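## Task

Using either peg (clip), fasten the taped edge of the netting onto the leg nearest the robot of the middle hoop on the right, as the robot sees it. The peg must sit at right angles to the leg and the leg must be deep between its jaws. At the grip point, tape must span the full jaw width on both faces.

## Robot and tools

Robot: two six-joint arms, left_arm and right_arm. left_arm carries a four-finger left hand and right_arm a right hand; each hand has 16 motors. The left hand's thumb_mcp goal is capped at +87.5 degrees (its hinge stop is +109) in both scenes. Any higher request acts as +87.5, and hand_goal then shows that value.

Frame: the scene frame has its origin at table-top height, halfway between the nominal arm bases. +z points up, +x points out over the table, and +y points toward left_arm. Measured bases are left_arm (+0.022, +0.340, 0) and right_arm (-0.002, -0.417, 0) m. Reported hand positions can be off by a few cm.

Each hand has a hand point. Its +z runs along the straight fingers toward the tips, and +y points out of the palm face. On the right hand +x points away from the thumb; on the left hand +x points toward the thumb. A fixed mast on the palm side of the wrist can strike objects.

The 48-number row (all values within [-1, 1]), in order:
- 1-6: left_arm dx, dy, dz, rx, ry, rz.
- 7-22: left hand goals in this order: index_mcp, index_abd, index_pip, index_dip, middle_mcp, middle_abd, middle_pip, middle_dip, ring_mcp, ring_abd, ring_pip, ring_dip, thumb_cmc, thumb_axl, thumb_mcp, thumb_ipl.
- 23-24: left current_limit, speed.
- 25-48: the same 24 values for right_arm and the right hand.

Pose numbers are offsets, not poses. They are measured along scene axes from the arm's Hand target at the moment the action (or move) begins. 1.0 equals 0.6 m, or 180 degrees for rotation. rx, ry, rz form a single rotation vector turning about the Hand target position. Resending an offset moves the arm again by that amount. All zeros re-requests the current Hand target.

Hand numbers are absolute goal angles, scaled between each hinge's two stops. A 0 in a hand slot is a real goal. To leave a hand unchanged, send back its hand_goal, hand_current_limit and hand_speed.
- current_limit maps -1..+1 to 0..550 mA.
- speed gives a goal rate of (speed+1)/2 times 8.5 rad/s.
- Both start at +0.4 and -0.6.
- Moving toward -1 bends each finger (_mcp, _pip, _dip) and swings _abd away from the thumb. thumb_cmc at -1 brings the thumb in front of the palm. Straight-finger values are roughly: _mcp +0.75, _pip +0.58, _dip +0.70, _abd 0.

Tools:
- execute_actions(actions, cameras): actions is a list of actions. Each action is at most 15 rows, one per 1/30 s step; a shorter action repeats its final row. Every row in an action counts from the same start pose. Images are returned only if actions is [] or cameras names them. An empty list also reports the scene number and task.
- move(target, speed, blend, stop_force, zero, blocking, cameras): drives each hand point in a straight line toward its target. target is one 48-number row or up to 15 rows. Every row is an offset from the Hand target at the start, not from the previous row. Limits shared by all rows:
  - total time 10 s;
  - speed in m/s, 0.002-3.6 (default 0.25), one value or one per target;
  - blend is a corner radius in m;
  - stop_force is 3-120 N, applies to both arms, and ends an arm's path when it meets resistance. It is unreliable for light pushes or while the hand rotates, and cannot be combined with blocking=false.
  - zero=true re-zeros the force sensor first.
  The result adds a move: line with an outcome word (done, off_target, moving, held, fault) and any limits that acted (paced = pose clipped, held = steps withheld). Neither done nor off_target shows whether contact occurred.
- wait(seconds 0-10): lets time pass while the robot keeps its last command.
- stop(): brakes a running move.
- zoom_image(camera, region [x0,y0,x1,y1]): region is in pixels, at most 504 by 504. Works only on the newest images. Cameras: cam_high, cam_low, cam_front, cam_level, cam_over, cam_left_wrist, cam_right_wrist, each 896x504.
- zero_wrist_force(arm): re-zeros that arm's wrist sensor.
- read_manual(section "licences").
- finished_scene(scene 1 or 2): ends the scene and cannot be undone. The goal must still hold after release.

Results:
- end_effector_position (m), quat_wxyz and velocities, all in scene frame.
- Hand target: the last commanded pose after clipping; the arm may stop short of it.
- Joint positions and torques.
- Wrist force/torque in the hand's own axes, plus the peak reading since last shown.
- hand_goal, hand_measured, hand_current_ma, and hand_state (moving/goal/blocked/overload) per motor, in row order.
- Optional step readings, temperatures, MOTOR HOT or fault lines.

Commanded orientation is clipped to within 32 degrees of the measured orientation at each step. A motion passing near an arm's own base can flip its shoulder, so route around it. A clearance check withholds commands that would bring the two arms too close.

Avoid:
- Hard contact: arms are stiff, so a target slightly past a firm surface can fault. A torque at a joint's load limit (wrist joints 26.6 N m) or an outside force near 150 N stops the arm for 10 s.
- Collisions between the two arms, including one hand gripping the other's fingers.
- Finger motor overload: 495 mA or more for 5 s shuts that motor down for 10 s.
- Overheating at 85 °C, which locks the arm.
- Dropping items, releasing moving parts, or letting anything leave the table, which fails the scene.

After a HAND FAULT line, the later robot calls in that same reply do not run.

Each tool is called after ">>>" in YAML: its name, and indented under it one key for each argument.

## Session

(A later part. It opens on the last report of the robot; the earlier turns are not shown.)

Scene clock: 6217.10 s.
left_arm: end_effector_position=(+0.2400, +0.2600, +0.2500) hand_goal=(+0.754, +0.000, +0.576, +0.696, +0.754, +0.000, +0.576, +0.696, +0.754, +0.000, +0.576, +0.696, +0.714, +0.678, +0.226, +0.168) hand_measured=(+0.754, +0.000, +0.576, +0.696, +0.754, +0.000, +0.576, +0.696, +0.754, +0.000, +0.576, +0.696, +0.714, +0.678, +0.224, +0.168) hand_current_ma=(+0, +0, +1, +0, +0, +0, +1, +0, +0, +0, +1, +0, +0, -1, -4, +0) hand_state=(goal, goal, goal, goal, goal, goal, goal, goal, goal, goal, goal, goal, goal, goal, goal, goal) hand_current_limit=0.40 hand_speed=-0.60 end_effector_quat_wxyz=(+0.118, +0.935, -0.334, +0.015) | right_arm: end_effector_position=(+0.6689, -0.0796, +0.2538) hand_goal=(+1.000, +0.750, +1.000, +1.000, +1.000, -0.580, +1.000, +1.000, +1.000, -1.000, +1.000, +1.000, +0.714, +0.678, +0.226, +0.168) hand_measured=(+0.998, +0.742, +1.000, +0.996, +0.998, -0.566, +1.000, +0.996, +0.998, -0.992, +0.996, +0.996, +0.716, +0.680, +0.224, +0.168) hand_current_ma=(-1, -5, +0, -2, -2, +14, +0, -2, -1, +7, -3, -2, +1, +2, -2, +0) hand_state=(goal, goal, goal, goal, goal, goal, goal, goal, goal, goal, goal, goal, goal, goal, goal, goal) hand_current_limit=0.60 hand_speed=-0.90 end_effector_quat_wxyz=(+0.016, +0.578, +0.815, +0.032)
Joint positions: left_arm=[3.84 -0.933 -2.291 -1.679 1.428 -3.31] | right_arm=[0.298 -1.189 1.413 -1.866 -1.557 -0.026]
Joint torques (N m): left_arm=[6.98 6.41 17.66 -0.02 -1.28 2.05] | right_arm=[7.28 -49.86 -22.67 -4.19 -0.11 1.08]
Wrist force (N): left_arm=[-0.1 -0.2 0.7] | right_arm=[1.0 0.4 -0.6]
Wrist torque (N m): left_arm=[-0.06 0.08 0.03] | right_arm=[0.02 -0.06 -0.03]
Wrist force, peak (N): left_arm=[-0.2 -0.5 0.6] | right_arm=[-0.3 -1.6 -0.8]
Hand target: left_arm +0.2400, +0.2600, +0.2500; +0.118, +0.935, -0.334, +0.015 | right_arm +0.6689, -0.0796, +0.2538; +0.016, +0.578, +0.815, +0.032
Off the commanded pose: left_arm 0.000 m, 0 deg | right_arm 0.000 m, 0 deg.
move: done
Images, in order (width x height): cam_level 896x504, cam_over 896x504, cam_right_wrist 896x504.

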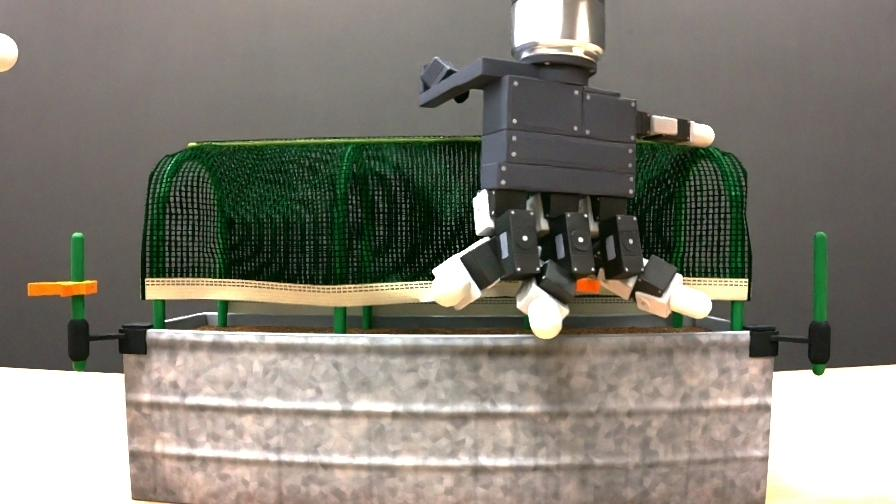

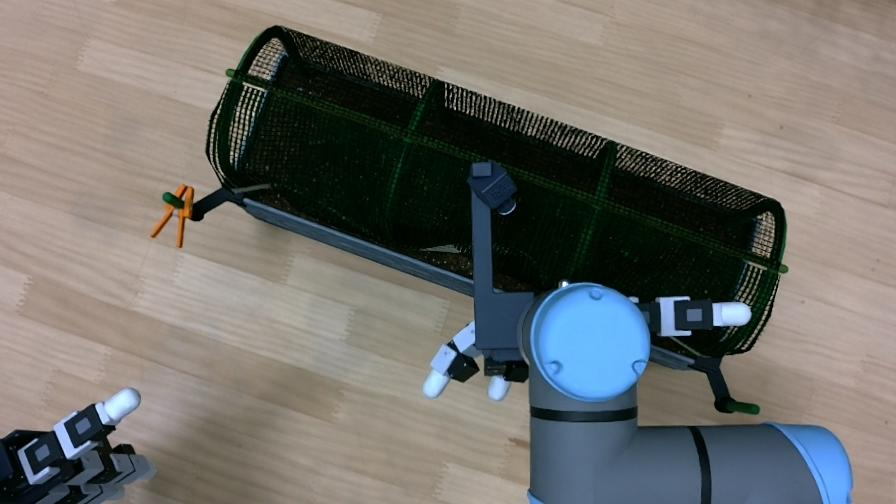

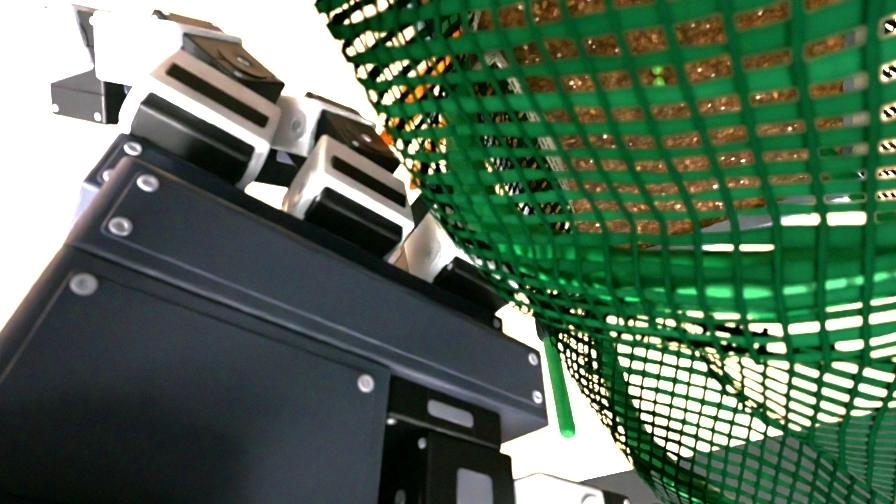

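Close and squeeze in steps.

>>> execute_actions:
  actions:
    - [[0,0,0,0,0,0,0.754,0,0.576,0.696,0.754,0,0.576,0.696,0.754,0,0.576,0.696,0.714,0.678,0.226,0.168,0.4,-0.6,0,0,0,0,0,0,1,0.2,1,1,1,-0.25,1,1,1,-1,1,1,0.714,0.678,0.226,0.168,-0.2,-0.88]]
    - [[0,0,0,0,0,0,0.754,0,0.576,0.696,0.754,0,0.576,0.696,0.754,0,0.576,0.696,0.714,0.678,0.226,0.168,0.4,-0.6,0,0,0,0,0,0,1,0.2,1,1,1,-0.25,1,1,1,-1,1,1,0.714,0.678,0.226,0.168,-0.2,-0.88]]
    - [[0,0,0,0,0,0,0.754,0,0.576,0.696,0.754,0,0.576,0.696,0.754,0,0.576,0.696,0.714,0.678,0.226,0.168,0.4,-0.6,0,0,0,0,0,0,1,0.1,1,1,1,-0.15,1,1,1,-1,1,1,0.714,0.678,0.226,0.168,-0.2,-0.93]]
    - [[0,0,0,0,0,0,0.754,0,0.576,0.696,0.754,0,0.576,0.696,0.754,0,0.576,0.696,0.714,0.678,0.226,0.168,0.4,-0.6,0,0,0,0,0,0,1,0.1,1,1,1,-0.15,1,1,1,-1,1,1,0.714,0.678,0.226,0.168,-0.2,-0.93]]
  cameras: ["cam_level"]

>>> zoom_image:
  camera: "cam_level"
  region: [500, 240, 640, 330]

Scene clock: 6231.97 s.
left_arm: end_effector_position=(+0.2400, +0.2600, +0.2500) hand_goal=(+0.754, +0.000, +0.576, +0.696, +0.754, +0.000, +0.576, +0.696, +0.754, +0.000, +0.576, +0.696, +0.714, +0.678, +0.226, +0.168) hand_measured=(+0.754, +0.000, +0.576, +0.696, +0.754, +0.000, +0.576, +0.696, +0.754, +0.000, +0.576, +0.696, +0.714, +0.678, +0.224, +0.168) hand_current_ma=(+0, +0, +1, +0, +0, +0, +1, +0, +0, +0, +1, +0, +0, -1, -4, +0) hand_state=(goal, goal, goal, goal, goal, goal, goal, goal, goal, goal, goal, goal, goal, goal, goal, goal) hand_current_limit=0.40 hand_speed=-0.60 end_effector_quat_wxyz=(+0.118, +0.935, -0.334, +0.015) | right_arm: end_effector_position=(+0.6689, -0.0796, +0.2538) hand_goal=(+1.000, +0.100, +1.000, +1.000, +1.000, -0.150, +1.000, +1.000, +1.000, -1.000, +1.000, +1.000, +0.714, +0.678, +0.226, +0.168) hand_measured=(+1.000, +0.166, +1.000, +0.996, +1.000, -0.204, +1.000, +0.996, +0.998, -0.992, +0.996, +0.996, +0.716, +0.680, +0.224, +0.168) hand_current_ma=(+0, +126, +0, -2, +0, -94, +0, -2, -1, +7, -3, -2, +1, +2, -2, +0) hand_state=(goal, blocked, goal, goal, goal, blocked, goal, goal, goal, goal, goal, goal, goal, goal, goal, goal) hand_current_limit=-0.20 hand_speed=-0.93 end_effector_quat_wxyz=(+0.016, +0.578, +0.815, +0.032)
Joint positions: left_arm=[3.84 -0.933 -2.291 -1.679 1.428 -3.31] | right_arm=[0.298 -1.189 1.413 -1.866 -1.557 -0.026]
Joint torques (N m): left_arm=[6.42 6.03 17.34 -0.07 -1.5 2.07] | right_arm=[3.24 -50.77 -28.6 -4.2 -0.86 -1.49]
Wrist force (N): left_arm=[-0.3 -0.1 0.4] | right_arm=[1.8 -2.4 -0.6]
Wrist torque (N m): left_arm=[-0.02 0.11 0.01] | right_arm=[0.08 0.02 -0.01]
Wrist force, peak (N): left_arm=[-0.1 -0.2 0.8] | right_arm=[2.1 -2.8 -0.4]
Hand target: left_arm +0.2400, +0.2600, +0.2500; +0.118, +0.935, -0.334, +0.015 | right_arm +0.6689, -0.0796, +0.2538; +0.016, +0.578, +0.815, +0.032
Off the commanded pose: left_arm 0.000 m, 0 deg | right_arm 0.000 m, 0 deg.
Step readings (end_effector_position of left_arm | right_arm):
0: (+0.2400, +0.2600, +0.2500) | (+0.6689, -0.0796, +0.2538)
1: (+0.2400, +0.2600, +0.2500) | (+0.6689, -0.0796, +0.2538)
2: (+0.2400, +0.2600, +0.2500) | (+0.6689, -0.0796, +0.2538)
4: (+0.2400, +0.2600, +0.2500) | (+0.6689, -0.0796, +0.2538)
8: (+0.2400, +0.2600, +0.2500) | (+0.6689, -0.0796, +0.2538)
15: (+0.2400, +0.2600, +0.2500) | (+0.6689, -0.0796, +0.2538)
16: (+0.2400, +0.2600, +0.2500) | (+0.6689, -0.0796, +0.2538)
17: (+0.2400, +0.2600, +0.2500) | (+0.6689, -0.0796, +0.2538)
19: (+0.2400, +0.2600, +0.2500) | (+0.6689, -0.0796, +0.2538)
23: (+0.2400, +0.2600, +0.2500) | (+0.6689, -0.0796, +0.2538)
30: (+0.2400, +0.2600, +0.2500) | (+0.6689, -0.0796, +0.2538)
31: (+0.2400, +0.2600, +0.2500) | (+0.6689, -0.0796, +0.2538)
32: (+0.2400, +0.2600, +0.2500) | (+0.6689, -0.0796, +0.2538)
34: (+0.2400, +0.2600, +0.2500) | (+0.6689, -0.0796, +0.2538)
38: (+0.2400, +0.2600, +0.2500) | (+0.6689, -0.0796, +0.2538)
45: (+0.2400, +0.2600, +0.2500) | (+0.6689, -0.0796, +0.2538)
46: (+0.2400, +0.2600, +0.2500) | (+0.6689, -0.0796, +0.2538)
47: (+0.2400, +0.2600, +0.2500) | (+0.6689, -0.0796, +0.2538)
49: (+0.2400, +0.2600, +0.2500) | (+0.6689, -0.0796, +0.2538)
53: (+0.2400, +0.2600, +0.2500) | (+0.6689, -0.0796, +0.2538)
60: (+0.2400, +0.2600, +0.2500) | (+0.6689, -0.0796, +0.2538)
Images, in order (width x height): cam_level 896x504.

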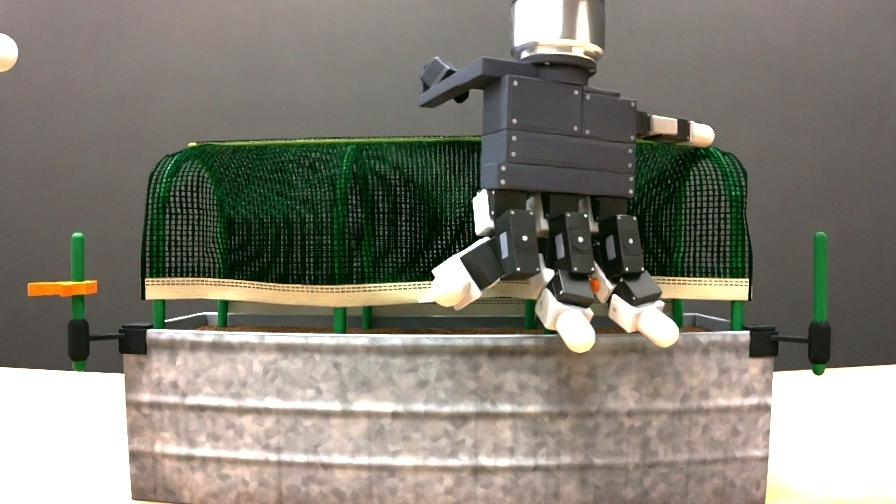

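Scaled by 3.600.

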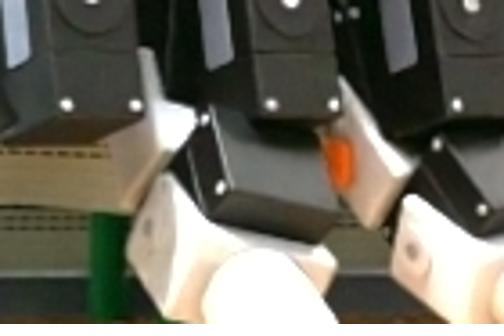

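>>> execute_actions:
  actions:
    - [[0,0,0,0,0,0,0.754,0,0.576,0.696,0.754,0,0.576,0.696,0.754,0,0.576,0.696,0.714,0.678,0.226,0.168,0.4,-0.6,0,0,0,0,0,0,1,-0.2,1,1,1,0.2,1,1,1,-1,1,1,0.714,0.678,0.226,0.168,0.4,-0.93]]
    - [[0,0,0,0,0,0,0.754,0,0.576,0.696,0.754,0,0.576,0.696,0.754,0,0.576,0.696,0.714,0.678,0.226,0.168,0.4,-0.6,0,0,0,0,0,0,1,-0.2,1,1,1,0.2,1,1,1,-1,1,1,0.714,0.678,0.226,0.168,0.78,-0.93]]
    - [[0,0,0,0,0,0,0.754,0,0.576,0.696,0.754,0,0.576,0.696,0.754,0,0.576,0.696,0.714,0.678,0.226,0.168,0.4,-0.6,0,0,0,0,0,0,1,-0.2,1,1,1,0.2,1,1,1,-1,1,1,0.714,0.678,0.226,0.168,0.78,-0.93]]
  cameras: ["cam_level"]

>>> zoom_image:
  camera: "cam_level"
  region: [500, 240, 640, 330]

>>> move:
  target: [0,0,0,0,0,0,0.754,0,0.576,0.696,0.754,0,0.576,0.696,0.754,0,0.576,0.696,0.714,0.678,0.226,0.168,0.4,-0.6,0.0016,0.0005,-0.0053,0,0,0,1,-0.2,1,1,1,0.2,1,1,1,-1,1,1,0.714,0.678,0.226,0.168,0.78,-0.93]
  speed: 0.02
  cameras: ["cam_level"]

>>> zoom_image:
  camera: "cam_level"
  region: [500, 240, 640, 330]

Scene clock: 6266.50 s.
left_arm: end_effector_position=(+0.2400, +0.2600, +0.2500) hand_goal=(+0.754, +0.000, +0.576, +0.696, +0.754, +0.000, +0.576, +0.696, +0.754, +0.000, +0.576, +0.696, +0.714, +0.678, +0.226, +0.168) hand_measured=(+0.754, +0.000, +0.576, +0.696, +0.754, +0.000, +0.576, +0.696, +0.754, +0.000, +0.576, +0.696, +0.714, +0.678, +0.224, +0.168) hand_current_ma=(+0, +0, +1, +0, +0, +0, +1, +0, +0, +0, +1, +0, +0, -1, -4, +0) hand_state=(goal, goal, goal, goal, goal, goal, goal, goal, goal, goal, goal, goal, goal, goal, goal, goal) hand_current_limit=0.40 hand_speed=-0.60 end_effector_quat_wxyz=(+0.118, +0.935, -0.334, +0.015) | right_arm: end_effector_position=(+0.6689, -0.0796, +0.2538) hand_goal=(+1.000, -0.200, +1.000, +1.000, +1.000, +0.200, +1.000, +1.000, +1.000, -1.000, +1.000, +1.000, +0.714, +0.678, +0.226, +0.168) hand_measured=(+1.000, +0.006, +1.000, +0.996, +1.000, -0.032, +1.000, +0.996, +0.998, -0.992, +0.996, +0.996, +0.716, +0.680, +0.224, +0.168) hand_current_ma=(+0, +490, +0, -2, +0, -489, +0, -2, -1, +7, -3, -2, +1, +2, -2, +0) hand_state=(goal, blocked, goal, goal, goal, blocked, goal, goal, goal, goal, goal, goal, goal, goal, goal, goal) hand_current_limit=0.78 hand_speed=-0.93 end_effector_quat_wxyz=(+0.016, +0.578, +0.815, +0.032)
Joint positions: left_arm=[3.84 -0.933 -2.291 -1.679 1.428 -3.31] | right_arm=[0.298 -1.189 1.413 -1.866 -1.557 -0.026]
Joint torques (N m): left_arm=[7 6.11 17.38 -0.05 -1.37 2.01] | right_arm=[-3.04 -48.3 -28.54 -3.88 -0.85 -1.46]
Wrist force (N): left_arm=[0.0 -0.1 0.4] | right_arm=[2.9 -6.1 -0.4]
Wrist torque (N m): left_arm=[-0.02 0.07 0.04] | right_arm=[0.10 0.04 0.02]
Wrist force, peak (N): left_arm=[-0.1 -0.5 0.6] | right_arm=[3.1 -6.2 -0.6]
Hand target: left_arm +0.2400, +0.2600, +0.2500; +0.118, +0.935, -0.334, +0.015 | right_arm +0.6689, -0.0796, +0.2538; +0.016, +0.578, +0.815, +0.032
Off the commanded pose: left_arm 0.000 m, 0 deg | right_arm 0.000 m, 0 deg.
Step readings (end_effector_position of left_arm | right_arm):
0: (+0.2400, +0.2600, +0.2500) | (+0.6689, -0.0796, +0.2538)
1: (+0.2400, +0.2600, +0.2500) | (+0.6689, -0.0796, +0.2538)
2: (+0.2400, +0.2600, +0.2500) | (+0.6689, -0.0796, +0.2538)
4: (+0.2400, +0.2600, +0.2500) | (+0.6689, -0.0796, +0.2538)
8: (+0.2400, +0.2600, +0.2500) | (+0.6689, -0.0796, +0.2538)
15: (+0.2400, +0.2600, +0.2500) | (+0.6689, -0.0796, +0.2538)
16: (+0.2400, +0.2600, +0.2500) | (+0.6689, -0.0796, +0.2538)
17: (+0.2400, +0.2600, +0.2500) | (+0.6689, -0.0796, +0.2538)
19: (+0.2400, +0.2600, +0.2500) | (+0.6689, -0.0796, +0.2538)
23: (+0.2400, +0.2600, +0.2500) | (+0.6689, -0.0796, +0.2538)
30: (+0.2400, +0.2600, +0.2500) | (+0.6689, -0.0796, +0.2538)
31: (+0.2400, +0.2600, +0.2500) | (+0.6689, -0.0796, +0.2538)
32: (+0.2400, +0.2600, +0.2500) | (+0.6689, -0.0796, +0.2538)
34: (+0.2400, +0.2600, +0.2500) | (+0.6689, -0.0796, +0.2538)
38: (+0.2400, +0.2600, +0.2500) | (+0.6689, -0.0796, +0.2538)
45: (+0.2400, +0.2600, +0.2500) | (+0.6689, -0.0796, +0.2538)
Images, in order (width x height): cam_level 896x504.

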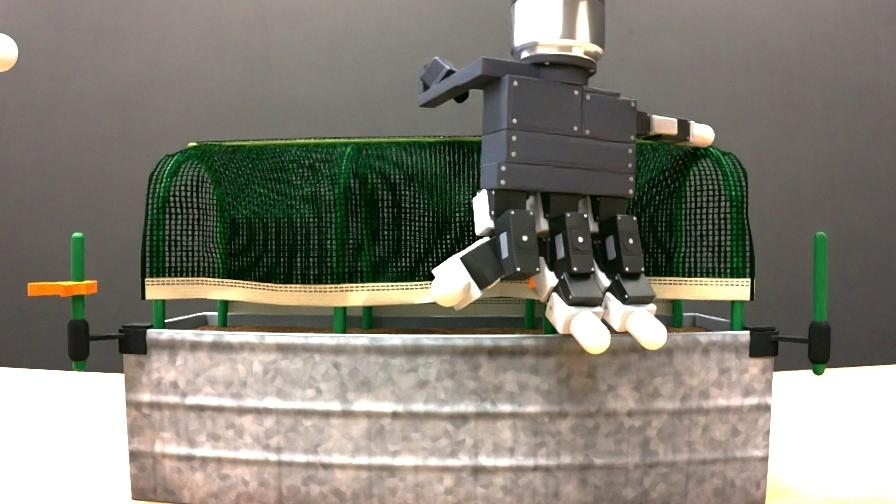

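Scaled by 3.600.

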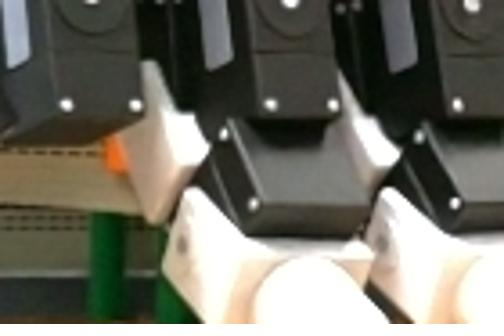

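Scene clock: 6267.20 s.
left_arm: end_effector_position=(+0.2400, +0.2600, +0.2500) hand_goal=(+0.754, +0.000, +0.576, +0.696, +0.754, +0.000, +0.576, +0.696, +0.754, +0.000, +0.576, +0.696, +0.714, +0.678, +0.226, +0.168) hand_measured=(+0.754, +0.000, +0.576, +0.696, +0.754, +0.000, +0.576, +0.696, +0.754, +0.000, +0.576, +0.696, +0.714, +0.678, +0.224, +0.168) hand_current_ma=(+0, +0, +1, +0, +0, +0, +1, +0, +0, +0, +1, +0, +0, -1, -4, +0) hand_state=(goal, goal, goal, goal, goal, goal, goal, goal, goal, goal, goal, goal, goal, goal, goal, goal) hand_current_limit=0.40 hand_speed=-0.60 end_effector_quat_wxyz=(+0.118, +0.935, -0.334, +0.015) | right_arm: end_effector_position=(+0.6699, -0.0793, +0.2506) hand_goal=(+1.000, -0.200, +1.000, +1.000, +1.000, +0.200, +1.000, +1.000, +1.000, -1.000, +1.000, +1.000, +0.714, +0.678, +0.226, +0.168) hand_measured=(+1.000, +0.006, +1.000, +0.996, +1.000, -0.030, +1.000, +0.996, +0.998, -0.992, +0.996, +0.996, +0.716, +0.680, +0.224, +0.168) hand_current_ma=(+0, +490, +0, -2, +0, -489, +0, -2, -1, +7, -3, -2, +1, +2, -2, +0) hand_state=(goal, blocked, goal, goal, goal, blocked, goal, goal, goal, goal, goal, goal, goal, goal, goal, goal) hand_current_limit=0.78 hand_speed=-0.93 end_effector_quat_wxyz=(+0.016, +0.578, +0.815, +0.032)
Joint positions: left_arm=[3.84 -0.933 -2.291 -1.679 1.428 -3.31] | right_arm=[0.298 -1.185 1.416 -1.872 -1.557 -0.026]
Joint torques (N m): left_arm=[7.29 6.17 17.12 -0.04 -1.31 2.11] | right_arm=[-4.99 -38.54 -21.46 -4.5 -1.16 -1.43]
Wrist force (N): left_arm=[0.0 -0.2 0.5] | right_arm=[3.9 -7.7 -2.2]
Wrist torque (N m): left_arm=[-0.04 0.06 0.04] | right_arm=[0.28 0.07 0.09]
Wrist force, peak (N): left_arm=[0.0 -0.5 0.5] | right_arm=[4.0 -7.9 -2.2]
Hand target: left_arm +0.2400, +0.2600, +0.2500; +0.118, +0.935, -0.334, +0.015 | right_arm +0.6699, -0.0793, +0.2506; +0.016, +0.578, +0.815, +0.032
Off the commanded pose: left_arm 0.000 m, 0 deg | right_arm 0.000 m, 0 deg.
move: done
Images, in order (width x height): cam_level 896x504.

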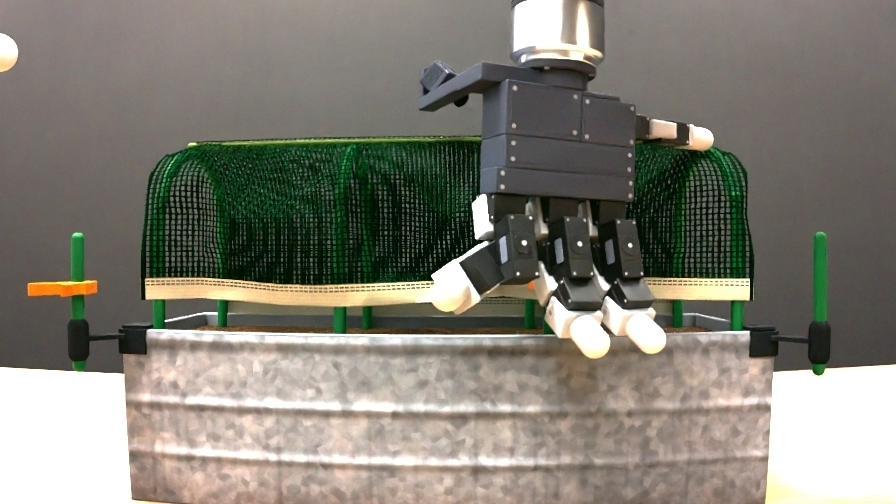

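Scaled by 3.600.

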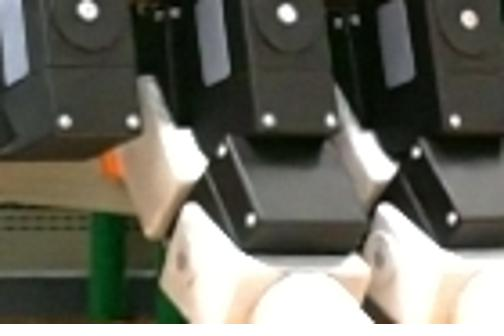

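>>> execute_actions:
  actions:
    - [[0,0,0,0,0,0,0.754,0,0.576,0.696,0.754,0,0.576,0.696,0.754,0,0.576,0.696,0.714,0.678,0.226,0.168,0.4,-0.6,0,0,0,0,0,0,1,0.12,1,1,1,-0.16,1,1,1,-1,1,1,0.714,0.678,0.226,0.168,0.78,-0.95]]
    - [[0,0,0,0,0,0,0.754,0,0.576,0.696,0.754,0,0.576,0.696,0.754,0,0.576,0.696,0.714,0.678,0.226,0.168,0.4,-0.6,0,0,0,0,0,0,1,0.12,1,1,1,-0.16,1,1,1,-1,1,1,0.714,0.678,0.226,0.168,0.78,-0.95]]
    - [[0,0,0,0,0,0,0.754,0,0.576,0.696,0.754,0,0.576,0.696,0.754,0,0.576,0.696,0.714,0.678,0.226,0.168,0.4,-0.6,0,0,0,0,0,0,1,0.75,1,1,1,-0.58,1,1,1,-1,1,1,0.714,0.678,0.226,0.168,0.6,-0.88]]
    - [[0,0,0,0,0,0,0.754,0,0.576,0.696,0.754,0,0.576,0.696,0.754,0,0.576,0.696,0.714,0.678,0.226,0.168,0.4,-0.6,0,0,0,0,0,0,1,0.75,1,1,1,-0.58,1,1,1,-1,1,1,0.714,0.678,0.226,0.168,0.6,-0.88]]
    - [[0,0,0,0,0,0,0.754,0,0.576,0.696,0.754,0,0.576,0.696,0.754,0,0.576,0.696,0.714,0.678,0.226,0.168,0.4,-0.6,0,0,0,0,0,0,1,0.75,1,1,1,-0.58,1,1,1,-1,1,1,0.714,0.678,0.226,0.168,0.6,-0.88]]
  cameras: []

>>> move:
  target:
    - [0,0,0,0,0,0,0.754,0,0.576,0.696,0.754,0,0.576,0.696,0.754,0,0.576,0.696,0.714,0.678,0.226,0.168,0.4,-0.6,-0.111,-0.036,0,0,0,0,1,0.75,1,1,1,-0.58,1,1,1,-1,1,1,0.714,0.678,0.226,0.168,0.6,-0.9]
    - [0,0,0,0,0,0,0.754,0,0.576,0.696,0.754,0,0.576,0.696,0.754,0,0.576,0.696,0.714,0.678,0.226,0.168,0.4,-0.6,-0.25,-0.26,0.03,0,0,0,1,0.75,1,1,1,-0.58,1,1,1,-1,1,1,0.714,0.678,0.226,0.168,0.6,-0.9]
  speed: [0.06, 0.2]
  blend: [0.02, 0]
  cameras: ["cam_level", "cam_over", "cam_front"]

>>> zoom_image:
  camera: "cam_level"
  region: [490, 250, 610, 320]

>>> zoom_image:
  camera: "cam_level"
  region: [525, 262, 605, 312]

>>> zoom_image:
  camera: "cam_over"
  region: [510, 260, 610, 350]

>>> zoom_image:
  camera: "cam_front"
  region: [470, 235, 560, 315]

Scene clock: 6301.40 s.
left_arm: end_effector_position=(+0.2400, +0.2600, +0.2500) hand_goal=(+0.754, +0.000, +0.576, +0.696, +0.754, +0.000, +0.576, +0.696, +0.754, +0.000, +0.576, +0.696, +0.714, +0.678, +0.226, +0.168) hand_measured=(+0.754, +0.000, +0.576, +0.696, +0.754, +0.000, +0.576, +0.696, +0.754, +0.000, +0.576, +0.696, +0.714, +0.678, +0.224, +0.168) hand_current_ma=(+0, +0, +1, +0, +0, +0, +1, +0, +0, +0, +1, +0, +0, -1, -4, +0) hand_state=(goal, goal, goal, goal, goal, goal, goal, goal, goal, goal, goal, goal, goal, goal, goal, goal) hand_current_limit=0.40 hand_speed=-0.60 end_effector_quat_wxyz=(+0.118, +0.935, -0.334, +0.015) | right_arm: end_effector_position=(+0.6699, -0.0794, +0.2506) hand_goal=(+1.000, +0.750, +1.000, +1.000, +1.000, -0.580, +1.000, +1.000, +1.000, -1.000, +1.000, +1.000, +0.714, +0.678, +0.226, +0.168) hand_measured=(+0.998, +0.742, +0.998, +0.996, +0.998, -0.566, +1.000, +0.996, +0.998, -0.992, +0.996, +0.996, +0.716, +0.680, +0.224, +0.168) hand_current_ma=(-1, -6, -1, -2, -2, +14, +0, -2, -1, +7, -3, -2, +1, +2, -2, +0) hand_state=(goal, goal, goal, goal, goal, goal, goal, goal, goal, goal, goal, goal, goal, goal, goal, goal) hand_current_limit=0.60 hand_speed=-0.88 end_effector_quat_wxyz=(+0.016, +0.578, +0.815, +0.032)
Joint positions: left_arm=[3.84 -0.933 -2.291 -1.679 1.428 -3.31] | right_arm=[0.298 -1.185 1.416 -1.872 -1.557 -0.026]
Joint torques (N m): left_arm=[7.16 6.18 17.7 -0.06 -1.37 2.11] | right_arm=[-1.24 -50.41 -32.18 -2.63 -0.47 -1.53]
Wrist force (N): left_arm=[-0.1 -0.3 0.4] | right_arm=[0.7 0.2 -0.6]
Wrist torque (N m): left_arm=[-0.06 0.08 0.03] | right_arm=[0.00 -0.01 -0.06]
Wrist force, peak (N): left_arm=[0.0 -0.5 0.6] | right_arm=[3.7 -8.2 -2.4]
Hand target: left_arm +0.2400, +0.2600, +0.2500; +0.118, +0.935, -0.334, +0.015 | right_arm +0.6699, -0.0793, +0.2506; +0.016, +0.578, +0.815, +0.032
Off the commanded pose: left_arm 0.000 m, 0 deg | right_arm 0.000 m, 0 deg.
Step readings (end_effector_position of left_arm | right_arm):
0: (+0.2400, +0.2600, +0.2500) | (+0.6699, -0.0793, +0.2506)
1: (+0.2400, +0.2600, +0.2500) | (+0.6699, -0.0793, +0.2506)
2: (+0.2400, +0.2600, +0.2500) | (+0.6699, -0.0793, +0.2506)
4: (+0.2400, +0.2600, +0.2500) | (+0.6699, -0.0793, +0.2506)
8: (+0.2400, +0.2600, +0.2500) | (+0.6699, -0.0793, +0.2506)
15: (+0.2400, +0.2600, +0.2500) | (+0.6699, -0.0793, +0.2506)
16: (+0.2400, +0.2600, +0.2500) | (+0.6699, -0.0793, +0.2506)
17: (+0.2400, +0.2600, +0.2500) | (+0.6699, -0.0793, +0.2506)
19: (+0.2400, +0.2600, +0.2500) | (+0.6699, -0.0793, +0.2506)
23: (+0.2400, +0.2600, +0.2500) | (+0.6699, -0.0793, +0.2506)
30: (+0.2400, +0.2600, +0.2500) | (+0.6699, -0.0793, +0.2506)
31: (+0.2400, +0.2600, +0.2500) | (+0.6699, -0.0793, +0.2506)
32: (+0.2400, +0.2600, +0.2500) | (+0.6699, -0.0793, +0.2506)
34: (+0.2400, +0.2600, +0.2500) | (+0.6699, -0.0793, +0.2506)
38: (+0.2400, +0.2600, +0.2500) | (+0.6699, -0.0794, +0.2506)
45: (+0.2400, +0.2600, +0.2500) | (+0.6699, -0.0794, +0.2506)
46: (+0.2400, +0.2600, +0.2500) | (+0.6699, -0.0794, +0.2506)
47: (+0.2400, +0.2600, +0.2500) | (+0.6699, -0.0794, +0.2506)
49: (+0.2400, +0.2600, +0.2500) | (+0.6699, -0.0794, +0.2506)
53: (+0.2400, +0.2600, +0.2500) | (+0.6699, -0.0794, +0.2506)
60: (+0.2400, +0.2600, +0.2500) | (+0.6699, -0.0794, +0.2506)
61: (+0.2400, +0.2600, +0.2500) | (+0.6699, -0.0794, +0.2506)
62: (+0.2400, +0.2600, +0.2500) | (+0.6699, -0.0794, +0.2506)
64: (+0.2400, +0.2600, +0.2500) | (+0.6699, -0.0794, +0.2506)
68: (+0.2400, +0.2600, +0.2500) | (+0.6699, -0.0794, +0.2506)
75: (+0.2400, +0.2600, +0.2500) | (+0.6699, -0.0794, +0.2506)
No camera images: "cameras" was empty.

Scene clock: 6303.80 s.
left_arm: end_effector_position=(+0.2400, +0.2600, +0.2500) hand_goal=(+0.754, +0.000, +0.576, +0.696, +0.754, +0.000, +0.576, +0.696, +0.754, +0.000, +0.576, +0.696, +0.714, +0.678, +0.226, +0.168) hand_measured=(+0.754, +0.000, +0.576, +0.696, +0.754, +0.000, +0.576, +0.696, +0.754, +0.000, +0.576, +0.696, +0.714, +0.678, +0.224, +0.168) hand_current_ma=(+0, +0, +1, +0, +0, +0, +1, +0, +0, +0, +1, +0, +0, -1, -4, +0) hand_state=(goal, goal, goal, goal, goal, goal, goal, goal, goal, goal, goal, goal, goal, goal, goal, goal) hand_current_limit=0.40 hand_speed=-0.60 end_effector_quat_wxyz=(+0.118, +0.935, -0.334, +0.015) | right_arm: end_effector_position=(+0.5199, -0.2353, +0.2686) hand_goal=(+1.000, +0.750, +1.000, +1.000, +1.000, -0.580, +1.000, +1.000, +1.000, -1.000, +1.000, +1.000, +0.714, +0.678, +0.226, +0.168) hand_measured=(+0.998, +0.742, +0.998, +0.996, +0.998, -0.566, +1.000, +0.996, +0.998, -0.992, +0.996, +0.996, +0.716, +0.680, +0.224, +0.168) hand_current_ma=(-1, -5, -1, -2, -2, +14, +0, -2, -1, +7, -3, -2, +1, +2, -2, +0) hand_state=(goal, goal, goal, goal, goal, goal, goal, goal, goal, goal, goal, goal, goal, goal, goal, goal) hand_current_limit=0.60 hand_speed=-0.90 end_effector_quat_wxyz=(+0.016, +0.578, +0.815, +0.032)
Joint positions: left_arm=[3.84 -0.933 -2.291 -1.679 1.428 -3.31] | right_arm=[0.067 -1.682 1.939 -1.894 -1.541 -0.257]
Joint torques (N m): left_arm=[6.92 5.92 17.53 0.01 -1.37 2.09] | right_arm=[-7.63 -27.67 -25.21 -4.11 -0.95 -0.72]
Wrist force (N): left_arm=[-0.2 -0.3 0.6] | right_arm=[0.6 0.1 -0.7]
Wrist torque (N m): left_arm=[-0.06 0.10 0.02] | right_arm=[-0.03 0.01 -0.16]
Wrist force, peak (N): left_arm=[-0.1 -0.2 0.7] | right_arm=[1.2 1.2 -0.7]
Hand target: left_arm +0.2400, +0.2600, +0.2500; +0.118, +0.935, -0.334, +0.015 | right_arm +0.5199, -0.2353, +0.2686; +0.016, +0.578, +0.815, +0.032
Off the commanded pose: left_arm 0.000 m, 0 deg | right_arm 0.000 m, 0 deg.
move: done
Images, in order (width x height): cam_front 896x504, cam_level 896x504, cam_over 896x504.

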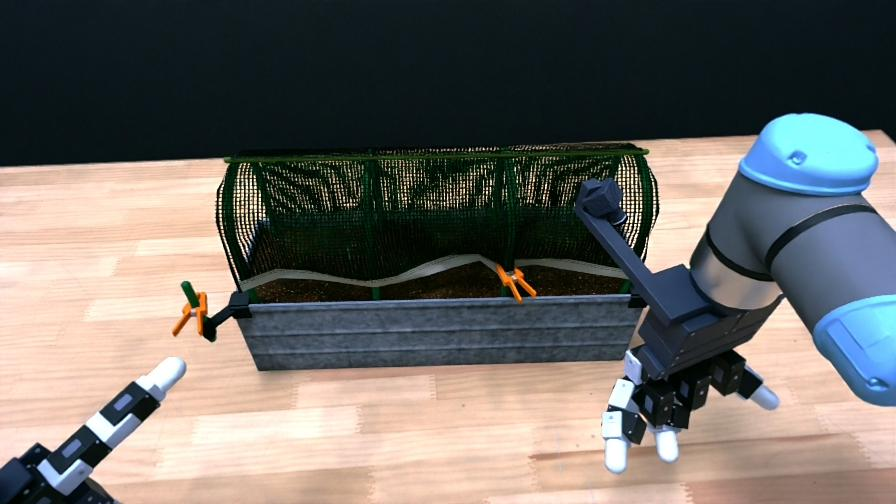

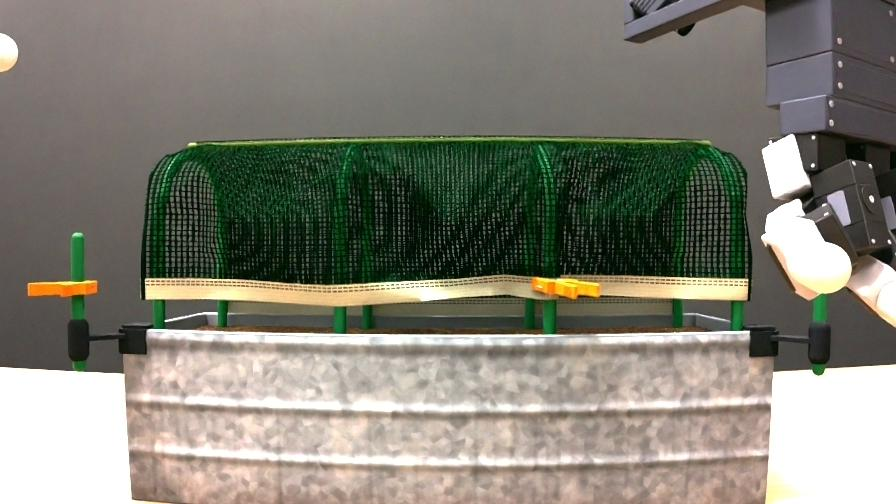

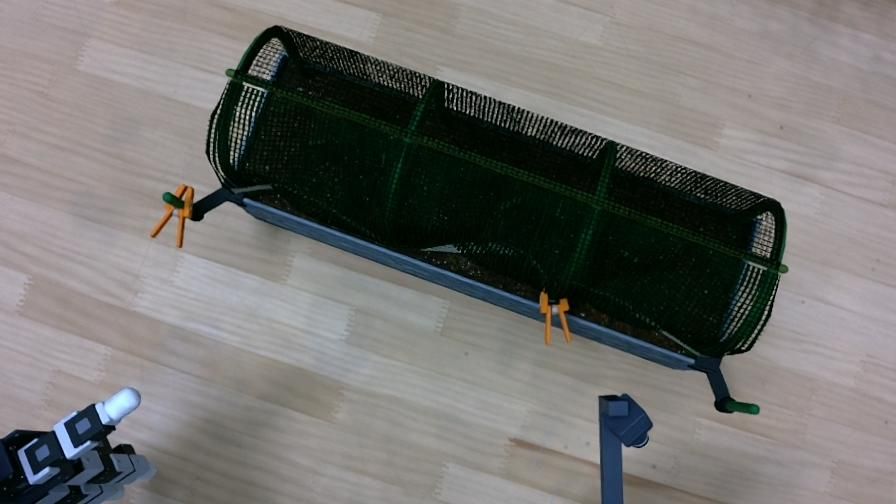

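Scaled by 4.200.

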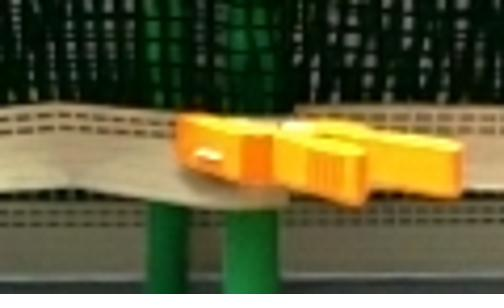

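Scaled by 6.300.

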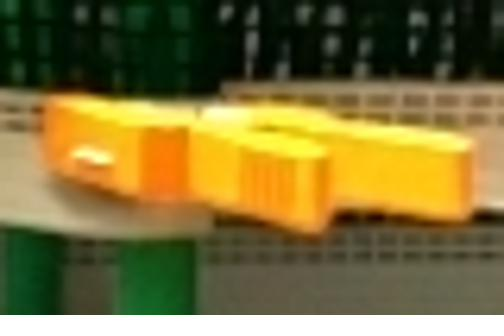

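Scaled by 5.040.

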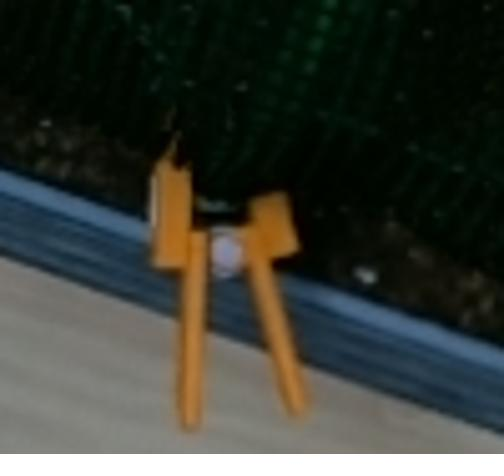

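Scaled by 5.600.

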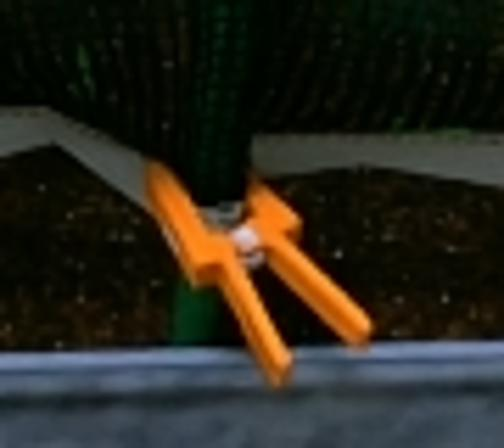

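>>> move:
  target:
    - [0,0,0,0,0,0,0.754,0,0.576,0.696,0.754,0,0.576,0.696,0.754,0,0.576,0.696,0.714,0.678,0.226,0.168,0.4,-0.6,-0.12,0.25,0.1,0,0,0.19,1,0,1,1,1,0,1,1,1,0,1,1,0.714,0.678,0.226,0.168,0.4,-0.7]
    - [0,0,0,0,0,0,0.754,0,0.576,0.696,0.754,0,0.576,0.696,0.754,0,0.576,0.696,0.714,0.678,0.226,0.168,0.4,-0.6,-0.02,0.5,0.045,0,0,0.37,1,0,1,1,1,0,1,1,1,0,1,1,0.714,0.678,0.226,0.168,0.4,-0.7]
  speed: 0.25
  blend: [0.05, 0]
  cameras: ["cam_right_wrist", "cam_level", "cam_over"]

Scene clock: 6413.63 s.
left_arm: end_effector_position=(+0.2400, +0.2600, +0.2500) hand_goal=(+0.754, +0.000, +0.576, +0.696, +0.754, +0.000, +0.576, +0.696, +0.754, +0.000, +0.576, +0.696, +0.714, +0.678, +0.226, +0.168) hand_measured=(+0.754, +0.000, +0.576, +0.696, +0.754, +0.000, +0.576, +0.696, +0.754, +0.000, +0.576, +0.696, +0.714, +0.678, +0.224, +0.168) hand_current_ma=(+0, +0, +1, +0, +0, +0, +1, +0, +0, +0, +1, +0, +0, -1, -4, +0) hand_state=(goal, goal, goal, goal, goal, goal, goal, goal, goal, goal, goal, goal, goal, goal, goal, goal) hand_current_limit=0.40 hand_speed=-0.60 end_effector_quat_wxyz=(+0.118, +0.935, -0.334, +0.015) | right_arm: end_effector_position=(+0.5078, +0.0647, +0.2957) hand_goal=(+1.000, +0.000, +1.000, +1.000, +1.000, +0.000, +1.000, +1.000, +1.000, +0.000, +1.000, +1.000, +0.714, +0.678, +0.226, +0.168) hand_measured=(+0.996, +0.002, +0.998, +0.996, +0.996, -0.002, +1.000, +0.996, +0.998, -0.002, +0.996, +0.996, +0.716, +0.680, +0.224, +0.168) hand_current_ma=(-2, +1, -1, -2, -2, -1, +0, -2, -2, -1, -3, -2, +1, +2, -2, +0) hand_state=(goal, goal, goal, goal, goal, goal, goal, goal, goal, goal, goal, goal, goal, goal, goal, goal) hand_current_limit=0.40 hand_speed=-0.70 end_effector_quat_wxyz=(-0.005, +0.036, +0.999, +0.036)
Joint positions: left_arm=[3.84 -0.933 -2.291 -1.679 1.428 -3.31] | right_arm=[0.439 -1.302 1.445 -1.739 -1.503 -1.047]
Joint torques (N m): left_arm=[7.03 5.82 17.03 -0.09 -1.32 2.22] | right_arm=[-9.15 -28.91 -28.56 -4.6 -0.82 -1.01]
Wrist force (N): left_arm=[0.0 -0.3 0.4] | right_arm=[0.9 0.2 -0.5]
Wrist torque (N m): left_arm=[-0.05 0.08 0.04] | right_arm=[-0.03 -0.03 -0.12]
Wrist force, peak (N): left_arm=[0.0 -0.5 0.6] | right_arm=[0.1 1.7 -0.4]
Hand target: left_arm +0.2400, +0.2600, +0.2500; +0.118, +0.935, -0.334, +0.015 | right_arm +0.5079, +0.0647, +0.2956; -0.005, +0.036, +0.999, +0.036
Off the commanded pose: left_arm 0.000 m, 0 deg | right_arm 0.000 m, 0 deg.
move: done
Images, in order (width x height): cam_level 896x504, cam_over 896x504, cam_right_wrist 896x504.

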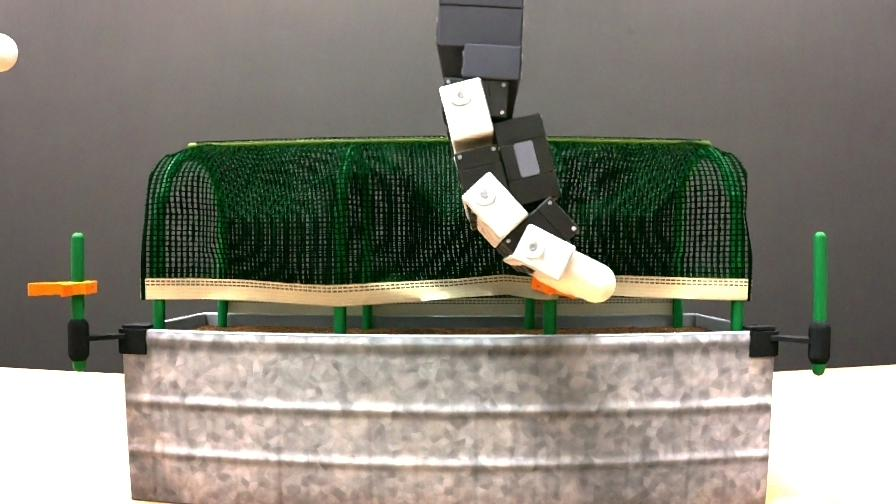

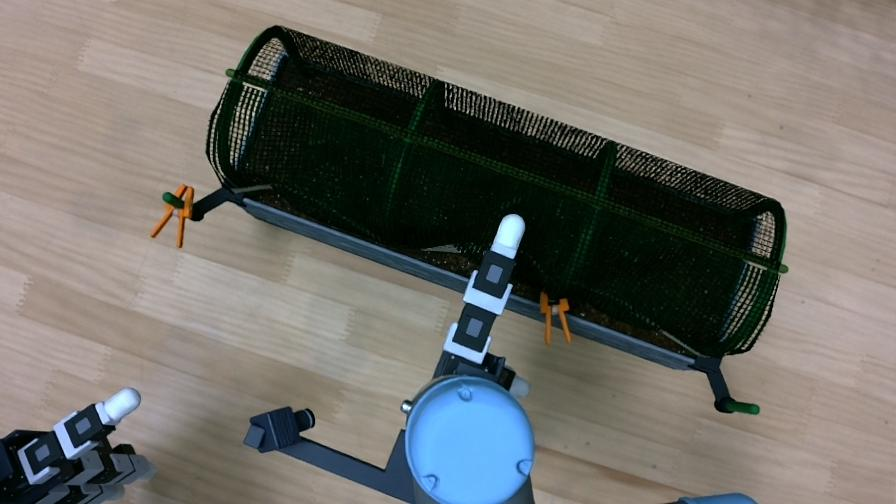

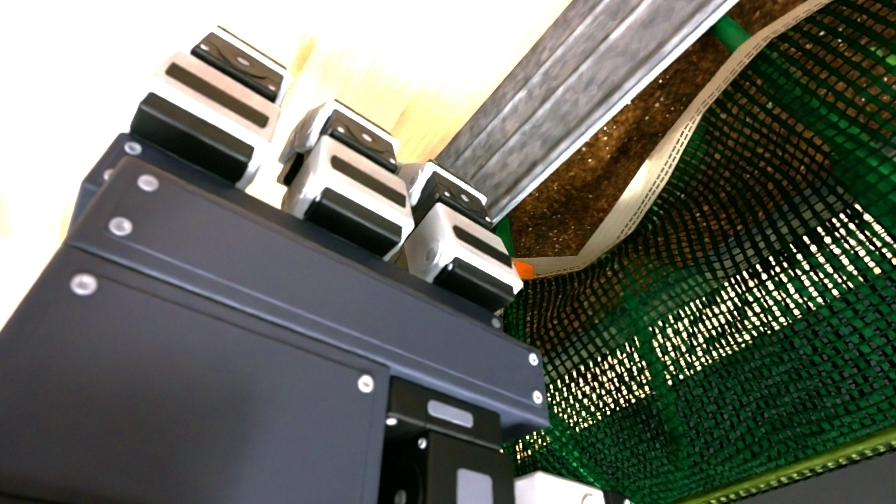

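>>> move:
  target: [0,0,0,0,0,0,0.754,0,0.576,0.696,0.754,0,0.576,0.696,0.754,0,0.576,0.696,0.714,0.678,0.226,0.168,0.4,-0.6,-0.08,0.0,0.0,0,0,-0.1,1,0,1,1,1,0,1,1,1,0,1,1,0.714,0.678,0.226,0.168,0.4,-0.7]
  speed: 0.2
  cameras: ["cam_right_wrist"]

>>> zoom_image:
  camera: "cam_right_wrist"
  region: [480, 120, 680, 280]

Scene clock: 6440.40 s.
left_arm: end_effector_position=(+0.2400, +0.2600, +0.2500) hand_goal=(+0.754, +0.000, +0.576, +0.696, +0.754, +0.000, +0.576, +0.696, +0.754, +0.000, +0.576, +0.696, +0.714, +0.678, +0.226, +0.168) hand_measured=(+0.754, +0.000, +0.576, +0.696, +0.754, +0.000, +0.576, +0.696, +0.754, +0.000, +0.576, +0.696, +0.714, +0.678, +0.224, +0.168) hand_current_ma=(+0, +0, +1, +0, +0, +0, +1, +0, +0, +0, +1, +0, +0, -1, -4, +0) hand_state=(goal, goal, goal, goal, goal, goal, goal, goal, goal, goal, goal, goal, goal, goal, goal, goal) hand_current_limit=0.40 hand_speed=-0.60 end_effector_quat_wxyz=(+0.118, +0.935, -0.334, +0.015) | right_arm: end_effector_position=(+0.4598, +0.0647, +0.2956) hand_goal=(+1.000, +0.000, +1.000, +1.000, +1.000, +0.000, +1.000, +1.000, +1.000, +0.000, +1.000, +1.000, +0.714, +0.678, +0.226, +0.168) hand_measured=(+0.996, +0.002, +0.998, +0.996, +0.996, -0.002, +1.000, +0.996, +0.998, -0.002, +0.996, +0.996, +0.716, +0.680, +0.224, +0.168) hand_current_ma=(-2, +1, -1, -2, -2, -1, +0, -2, -2, -1, -3, -2, +1, +2, -2, +0) hand_state=(goal, goal, goal, goal, goal, goal, goal, goal, goal, goal, goal, goal, goal, goal, goal, goal) hand_current_limit=0.40 hand_speed=-0.70 end_effector_quat_wxyz=(+0.001, +0.191, +0.981, +0.036)
Joint positions: left_arm=[3.84 -0.933 -2.291 -1.679 1.428 -3.31] | right_arm=[0.523 -1.419 1.595 -1.797 -1.518 -0.649]
Joint torques (N m): left_arm=[6.35 5.84 17.56 -0.12 -1.41 2.03] | right_arm=[-7.86 -24.22 -32.81 -0.68 1.73 1.42]
Wrist force (N): left_arm=[-0.1 -0.2 0.7] | right_arm=[0.3 -0.1 -0.6]
Wrist torque (N m): left_arm=[-0.06 0.09 0.03] | right_arm=[-0.05 0.04 0.00]
Wrist force, peak (N): left_arm=[0.0 -0.4 0.7] | right_arm=[1.3 -0.3 -0.5]
Hand target: left_arm +0.2400, +0.2600, +0.2500; +0.118, +0.935, -0.334, +0.015 | right_arm +0.4599, +0.0647, +0.2956; +0.001, +0.191, +0.981, +0.036
Off the commanded pose: left_arm 0.000 m, 0 deg | right_arm 0.000 m, 0 deg.
move: done
Images, in order (width x height): cam_right_wrist 896x504.

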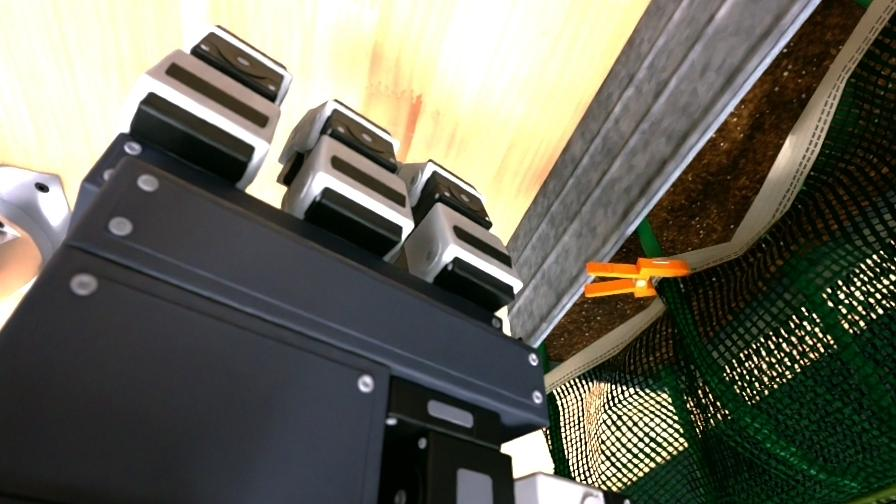

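Scaled by 2.520.

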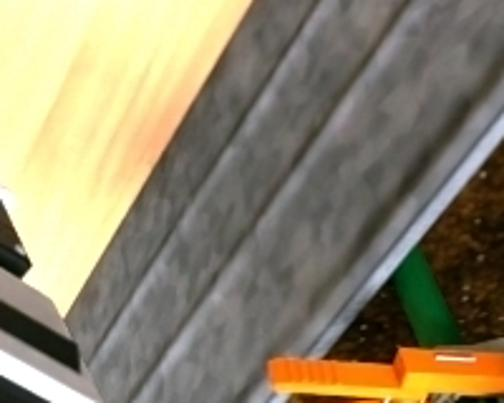

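Great view. Zoom on the peg.

>>> zoom_image:
  camera: "cam_right_wrist"
  region: [575, 215, 735, 335]

>>> zoom_image:
  camera: "cam_right_wrist"
  region: [620, 240, 720, 310]

Scaled by 3.150.

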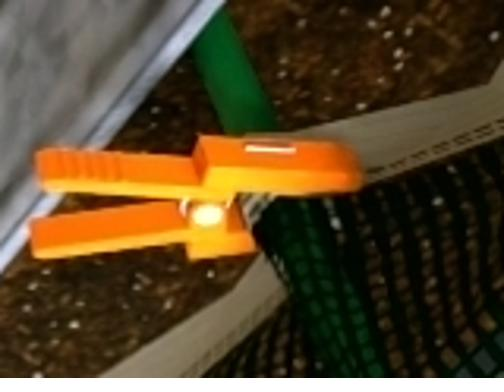

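Scaled by 5.040.

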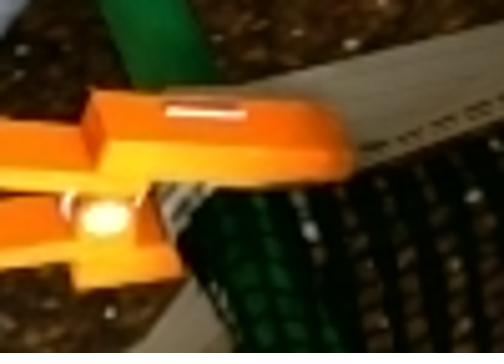

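>>> zoom_image:
  camera: "cam_right_wrist"
  region: [640, 260, 700, 310]

>>> zoom_image:
  camera: "cam_right_wrist"
  region: [670, 240, 730, 290]

Scaled by 8.400.

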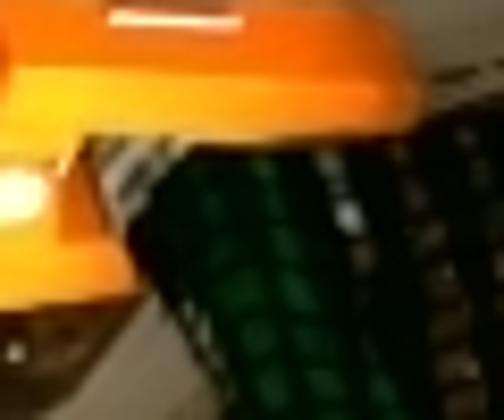

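Scaled by 8.400.

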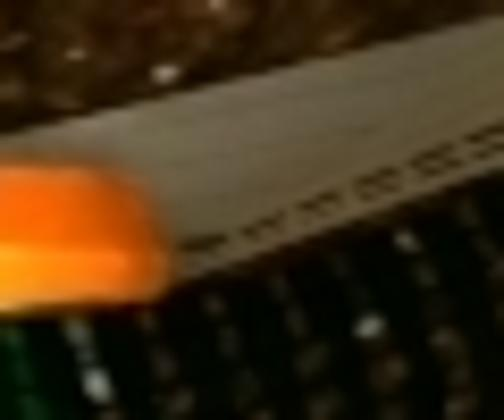

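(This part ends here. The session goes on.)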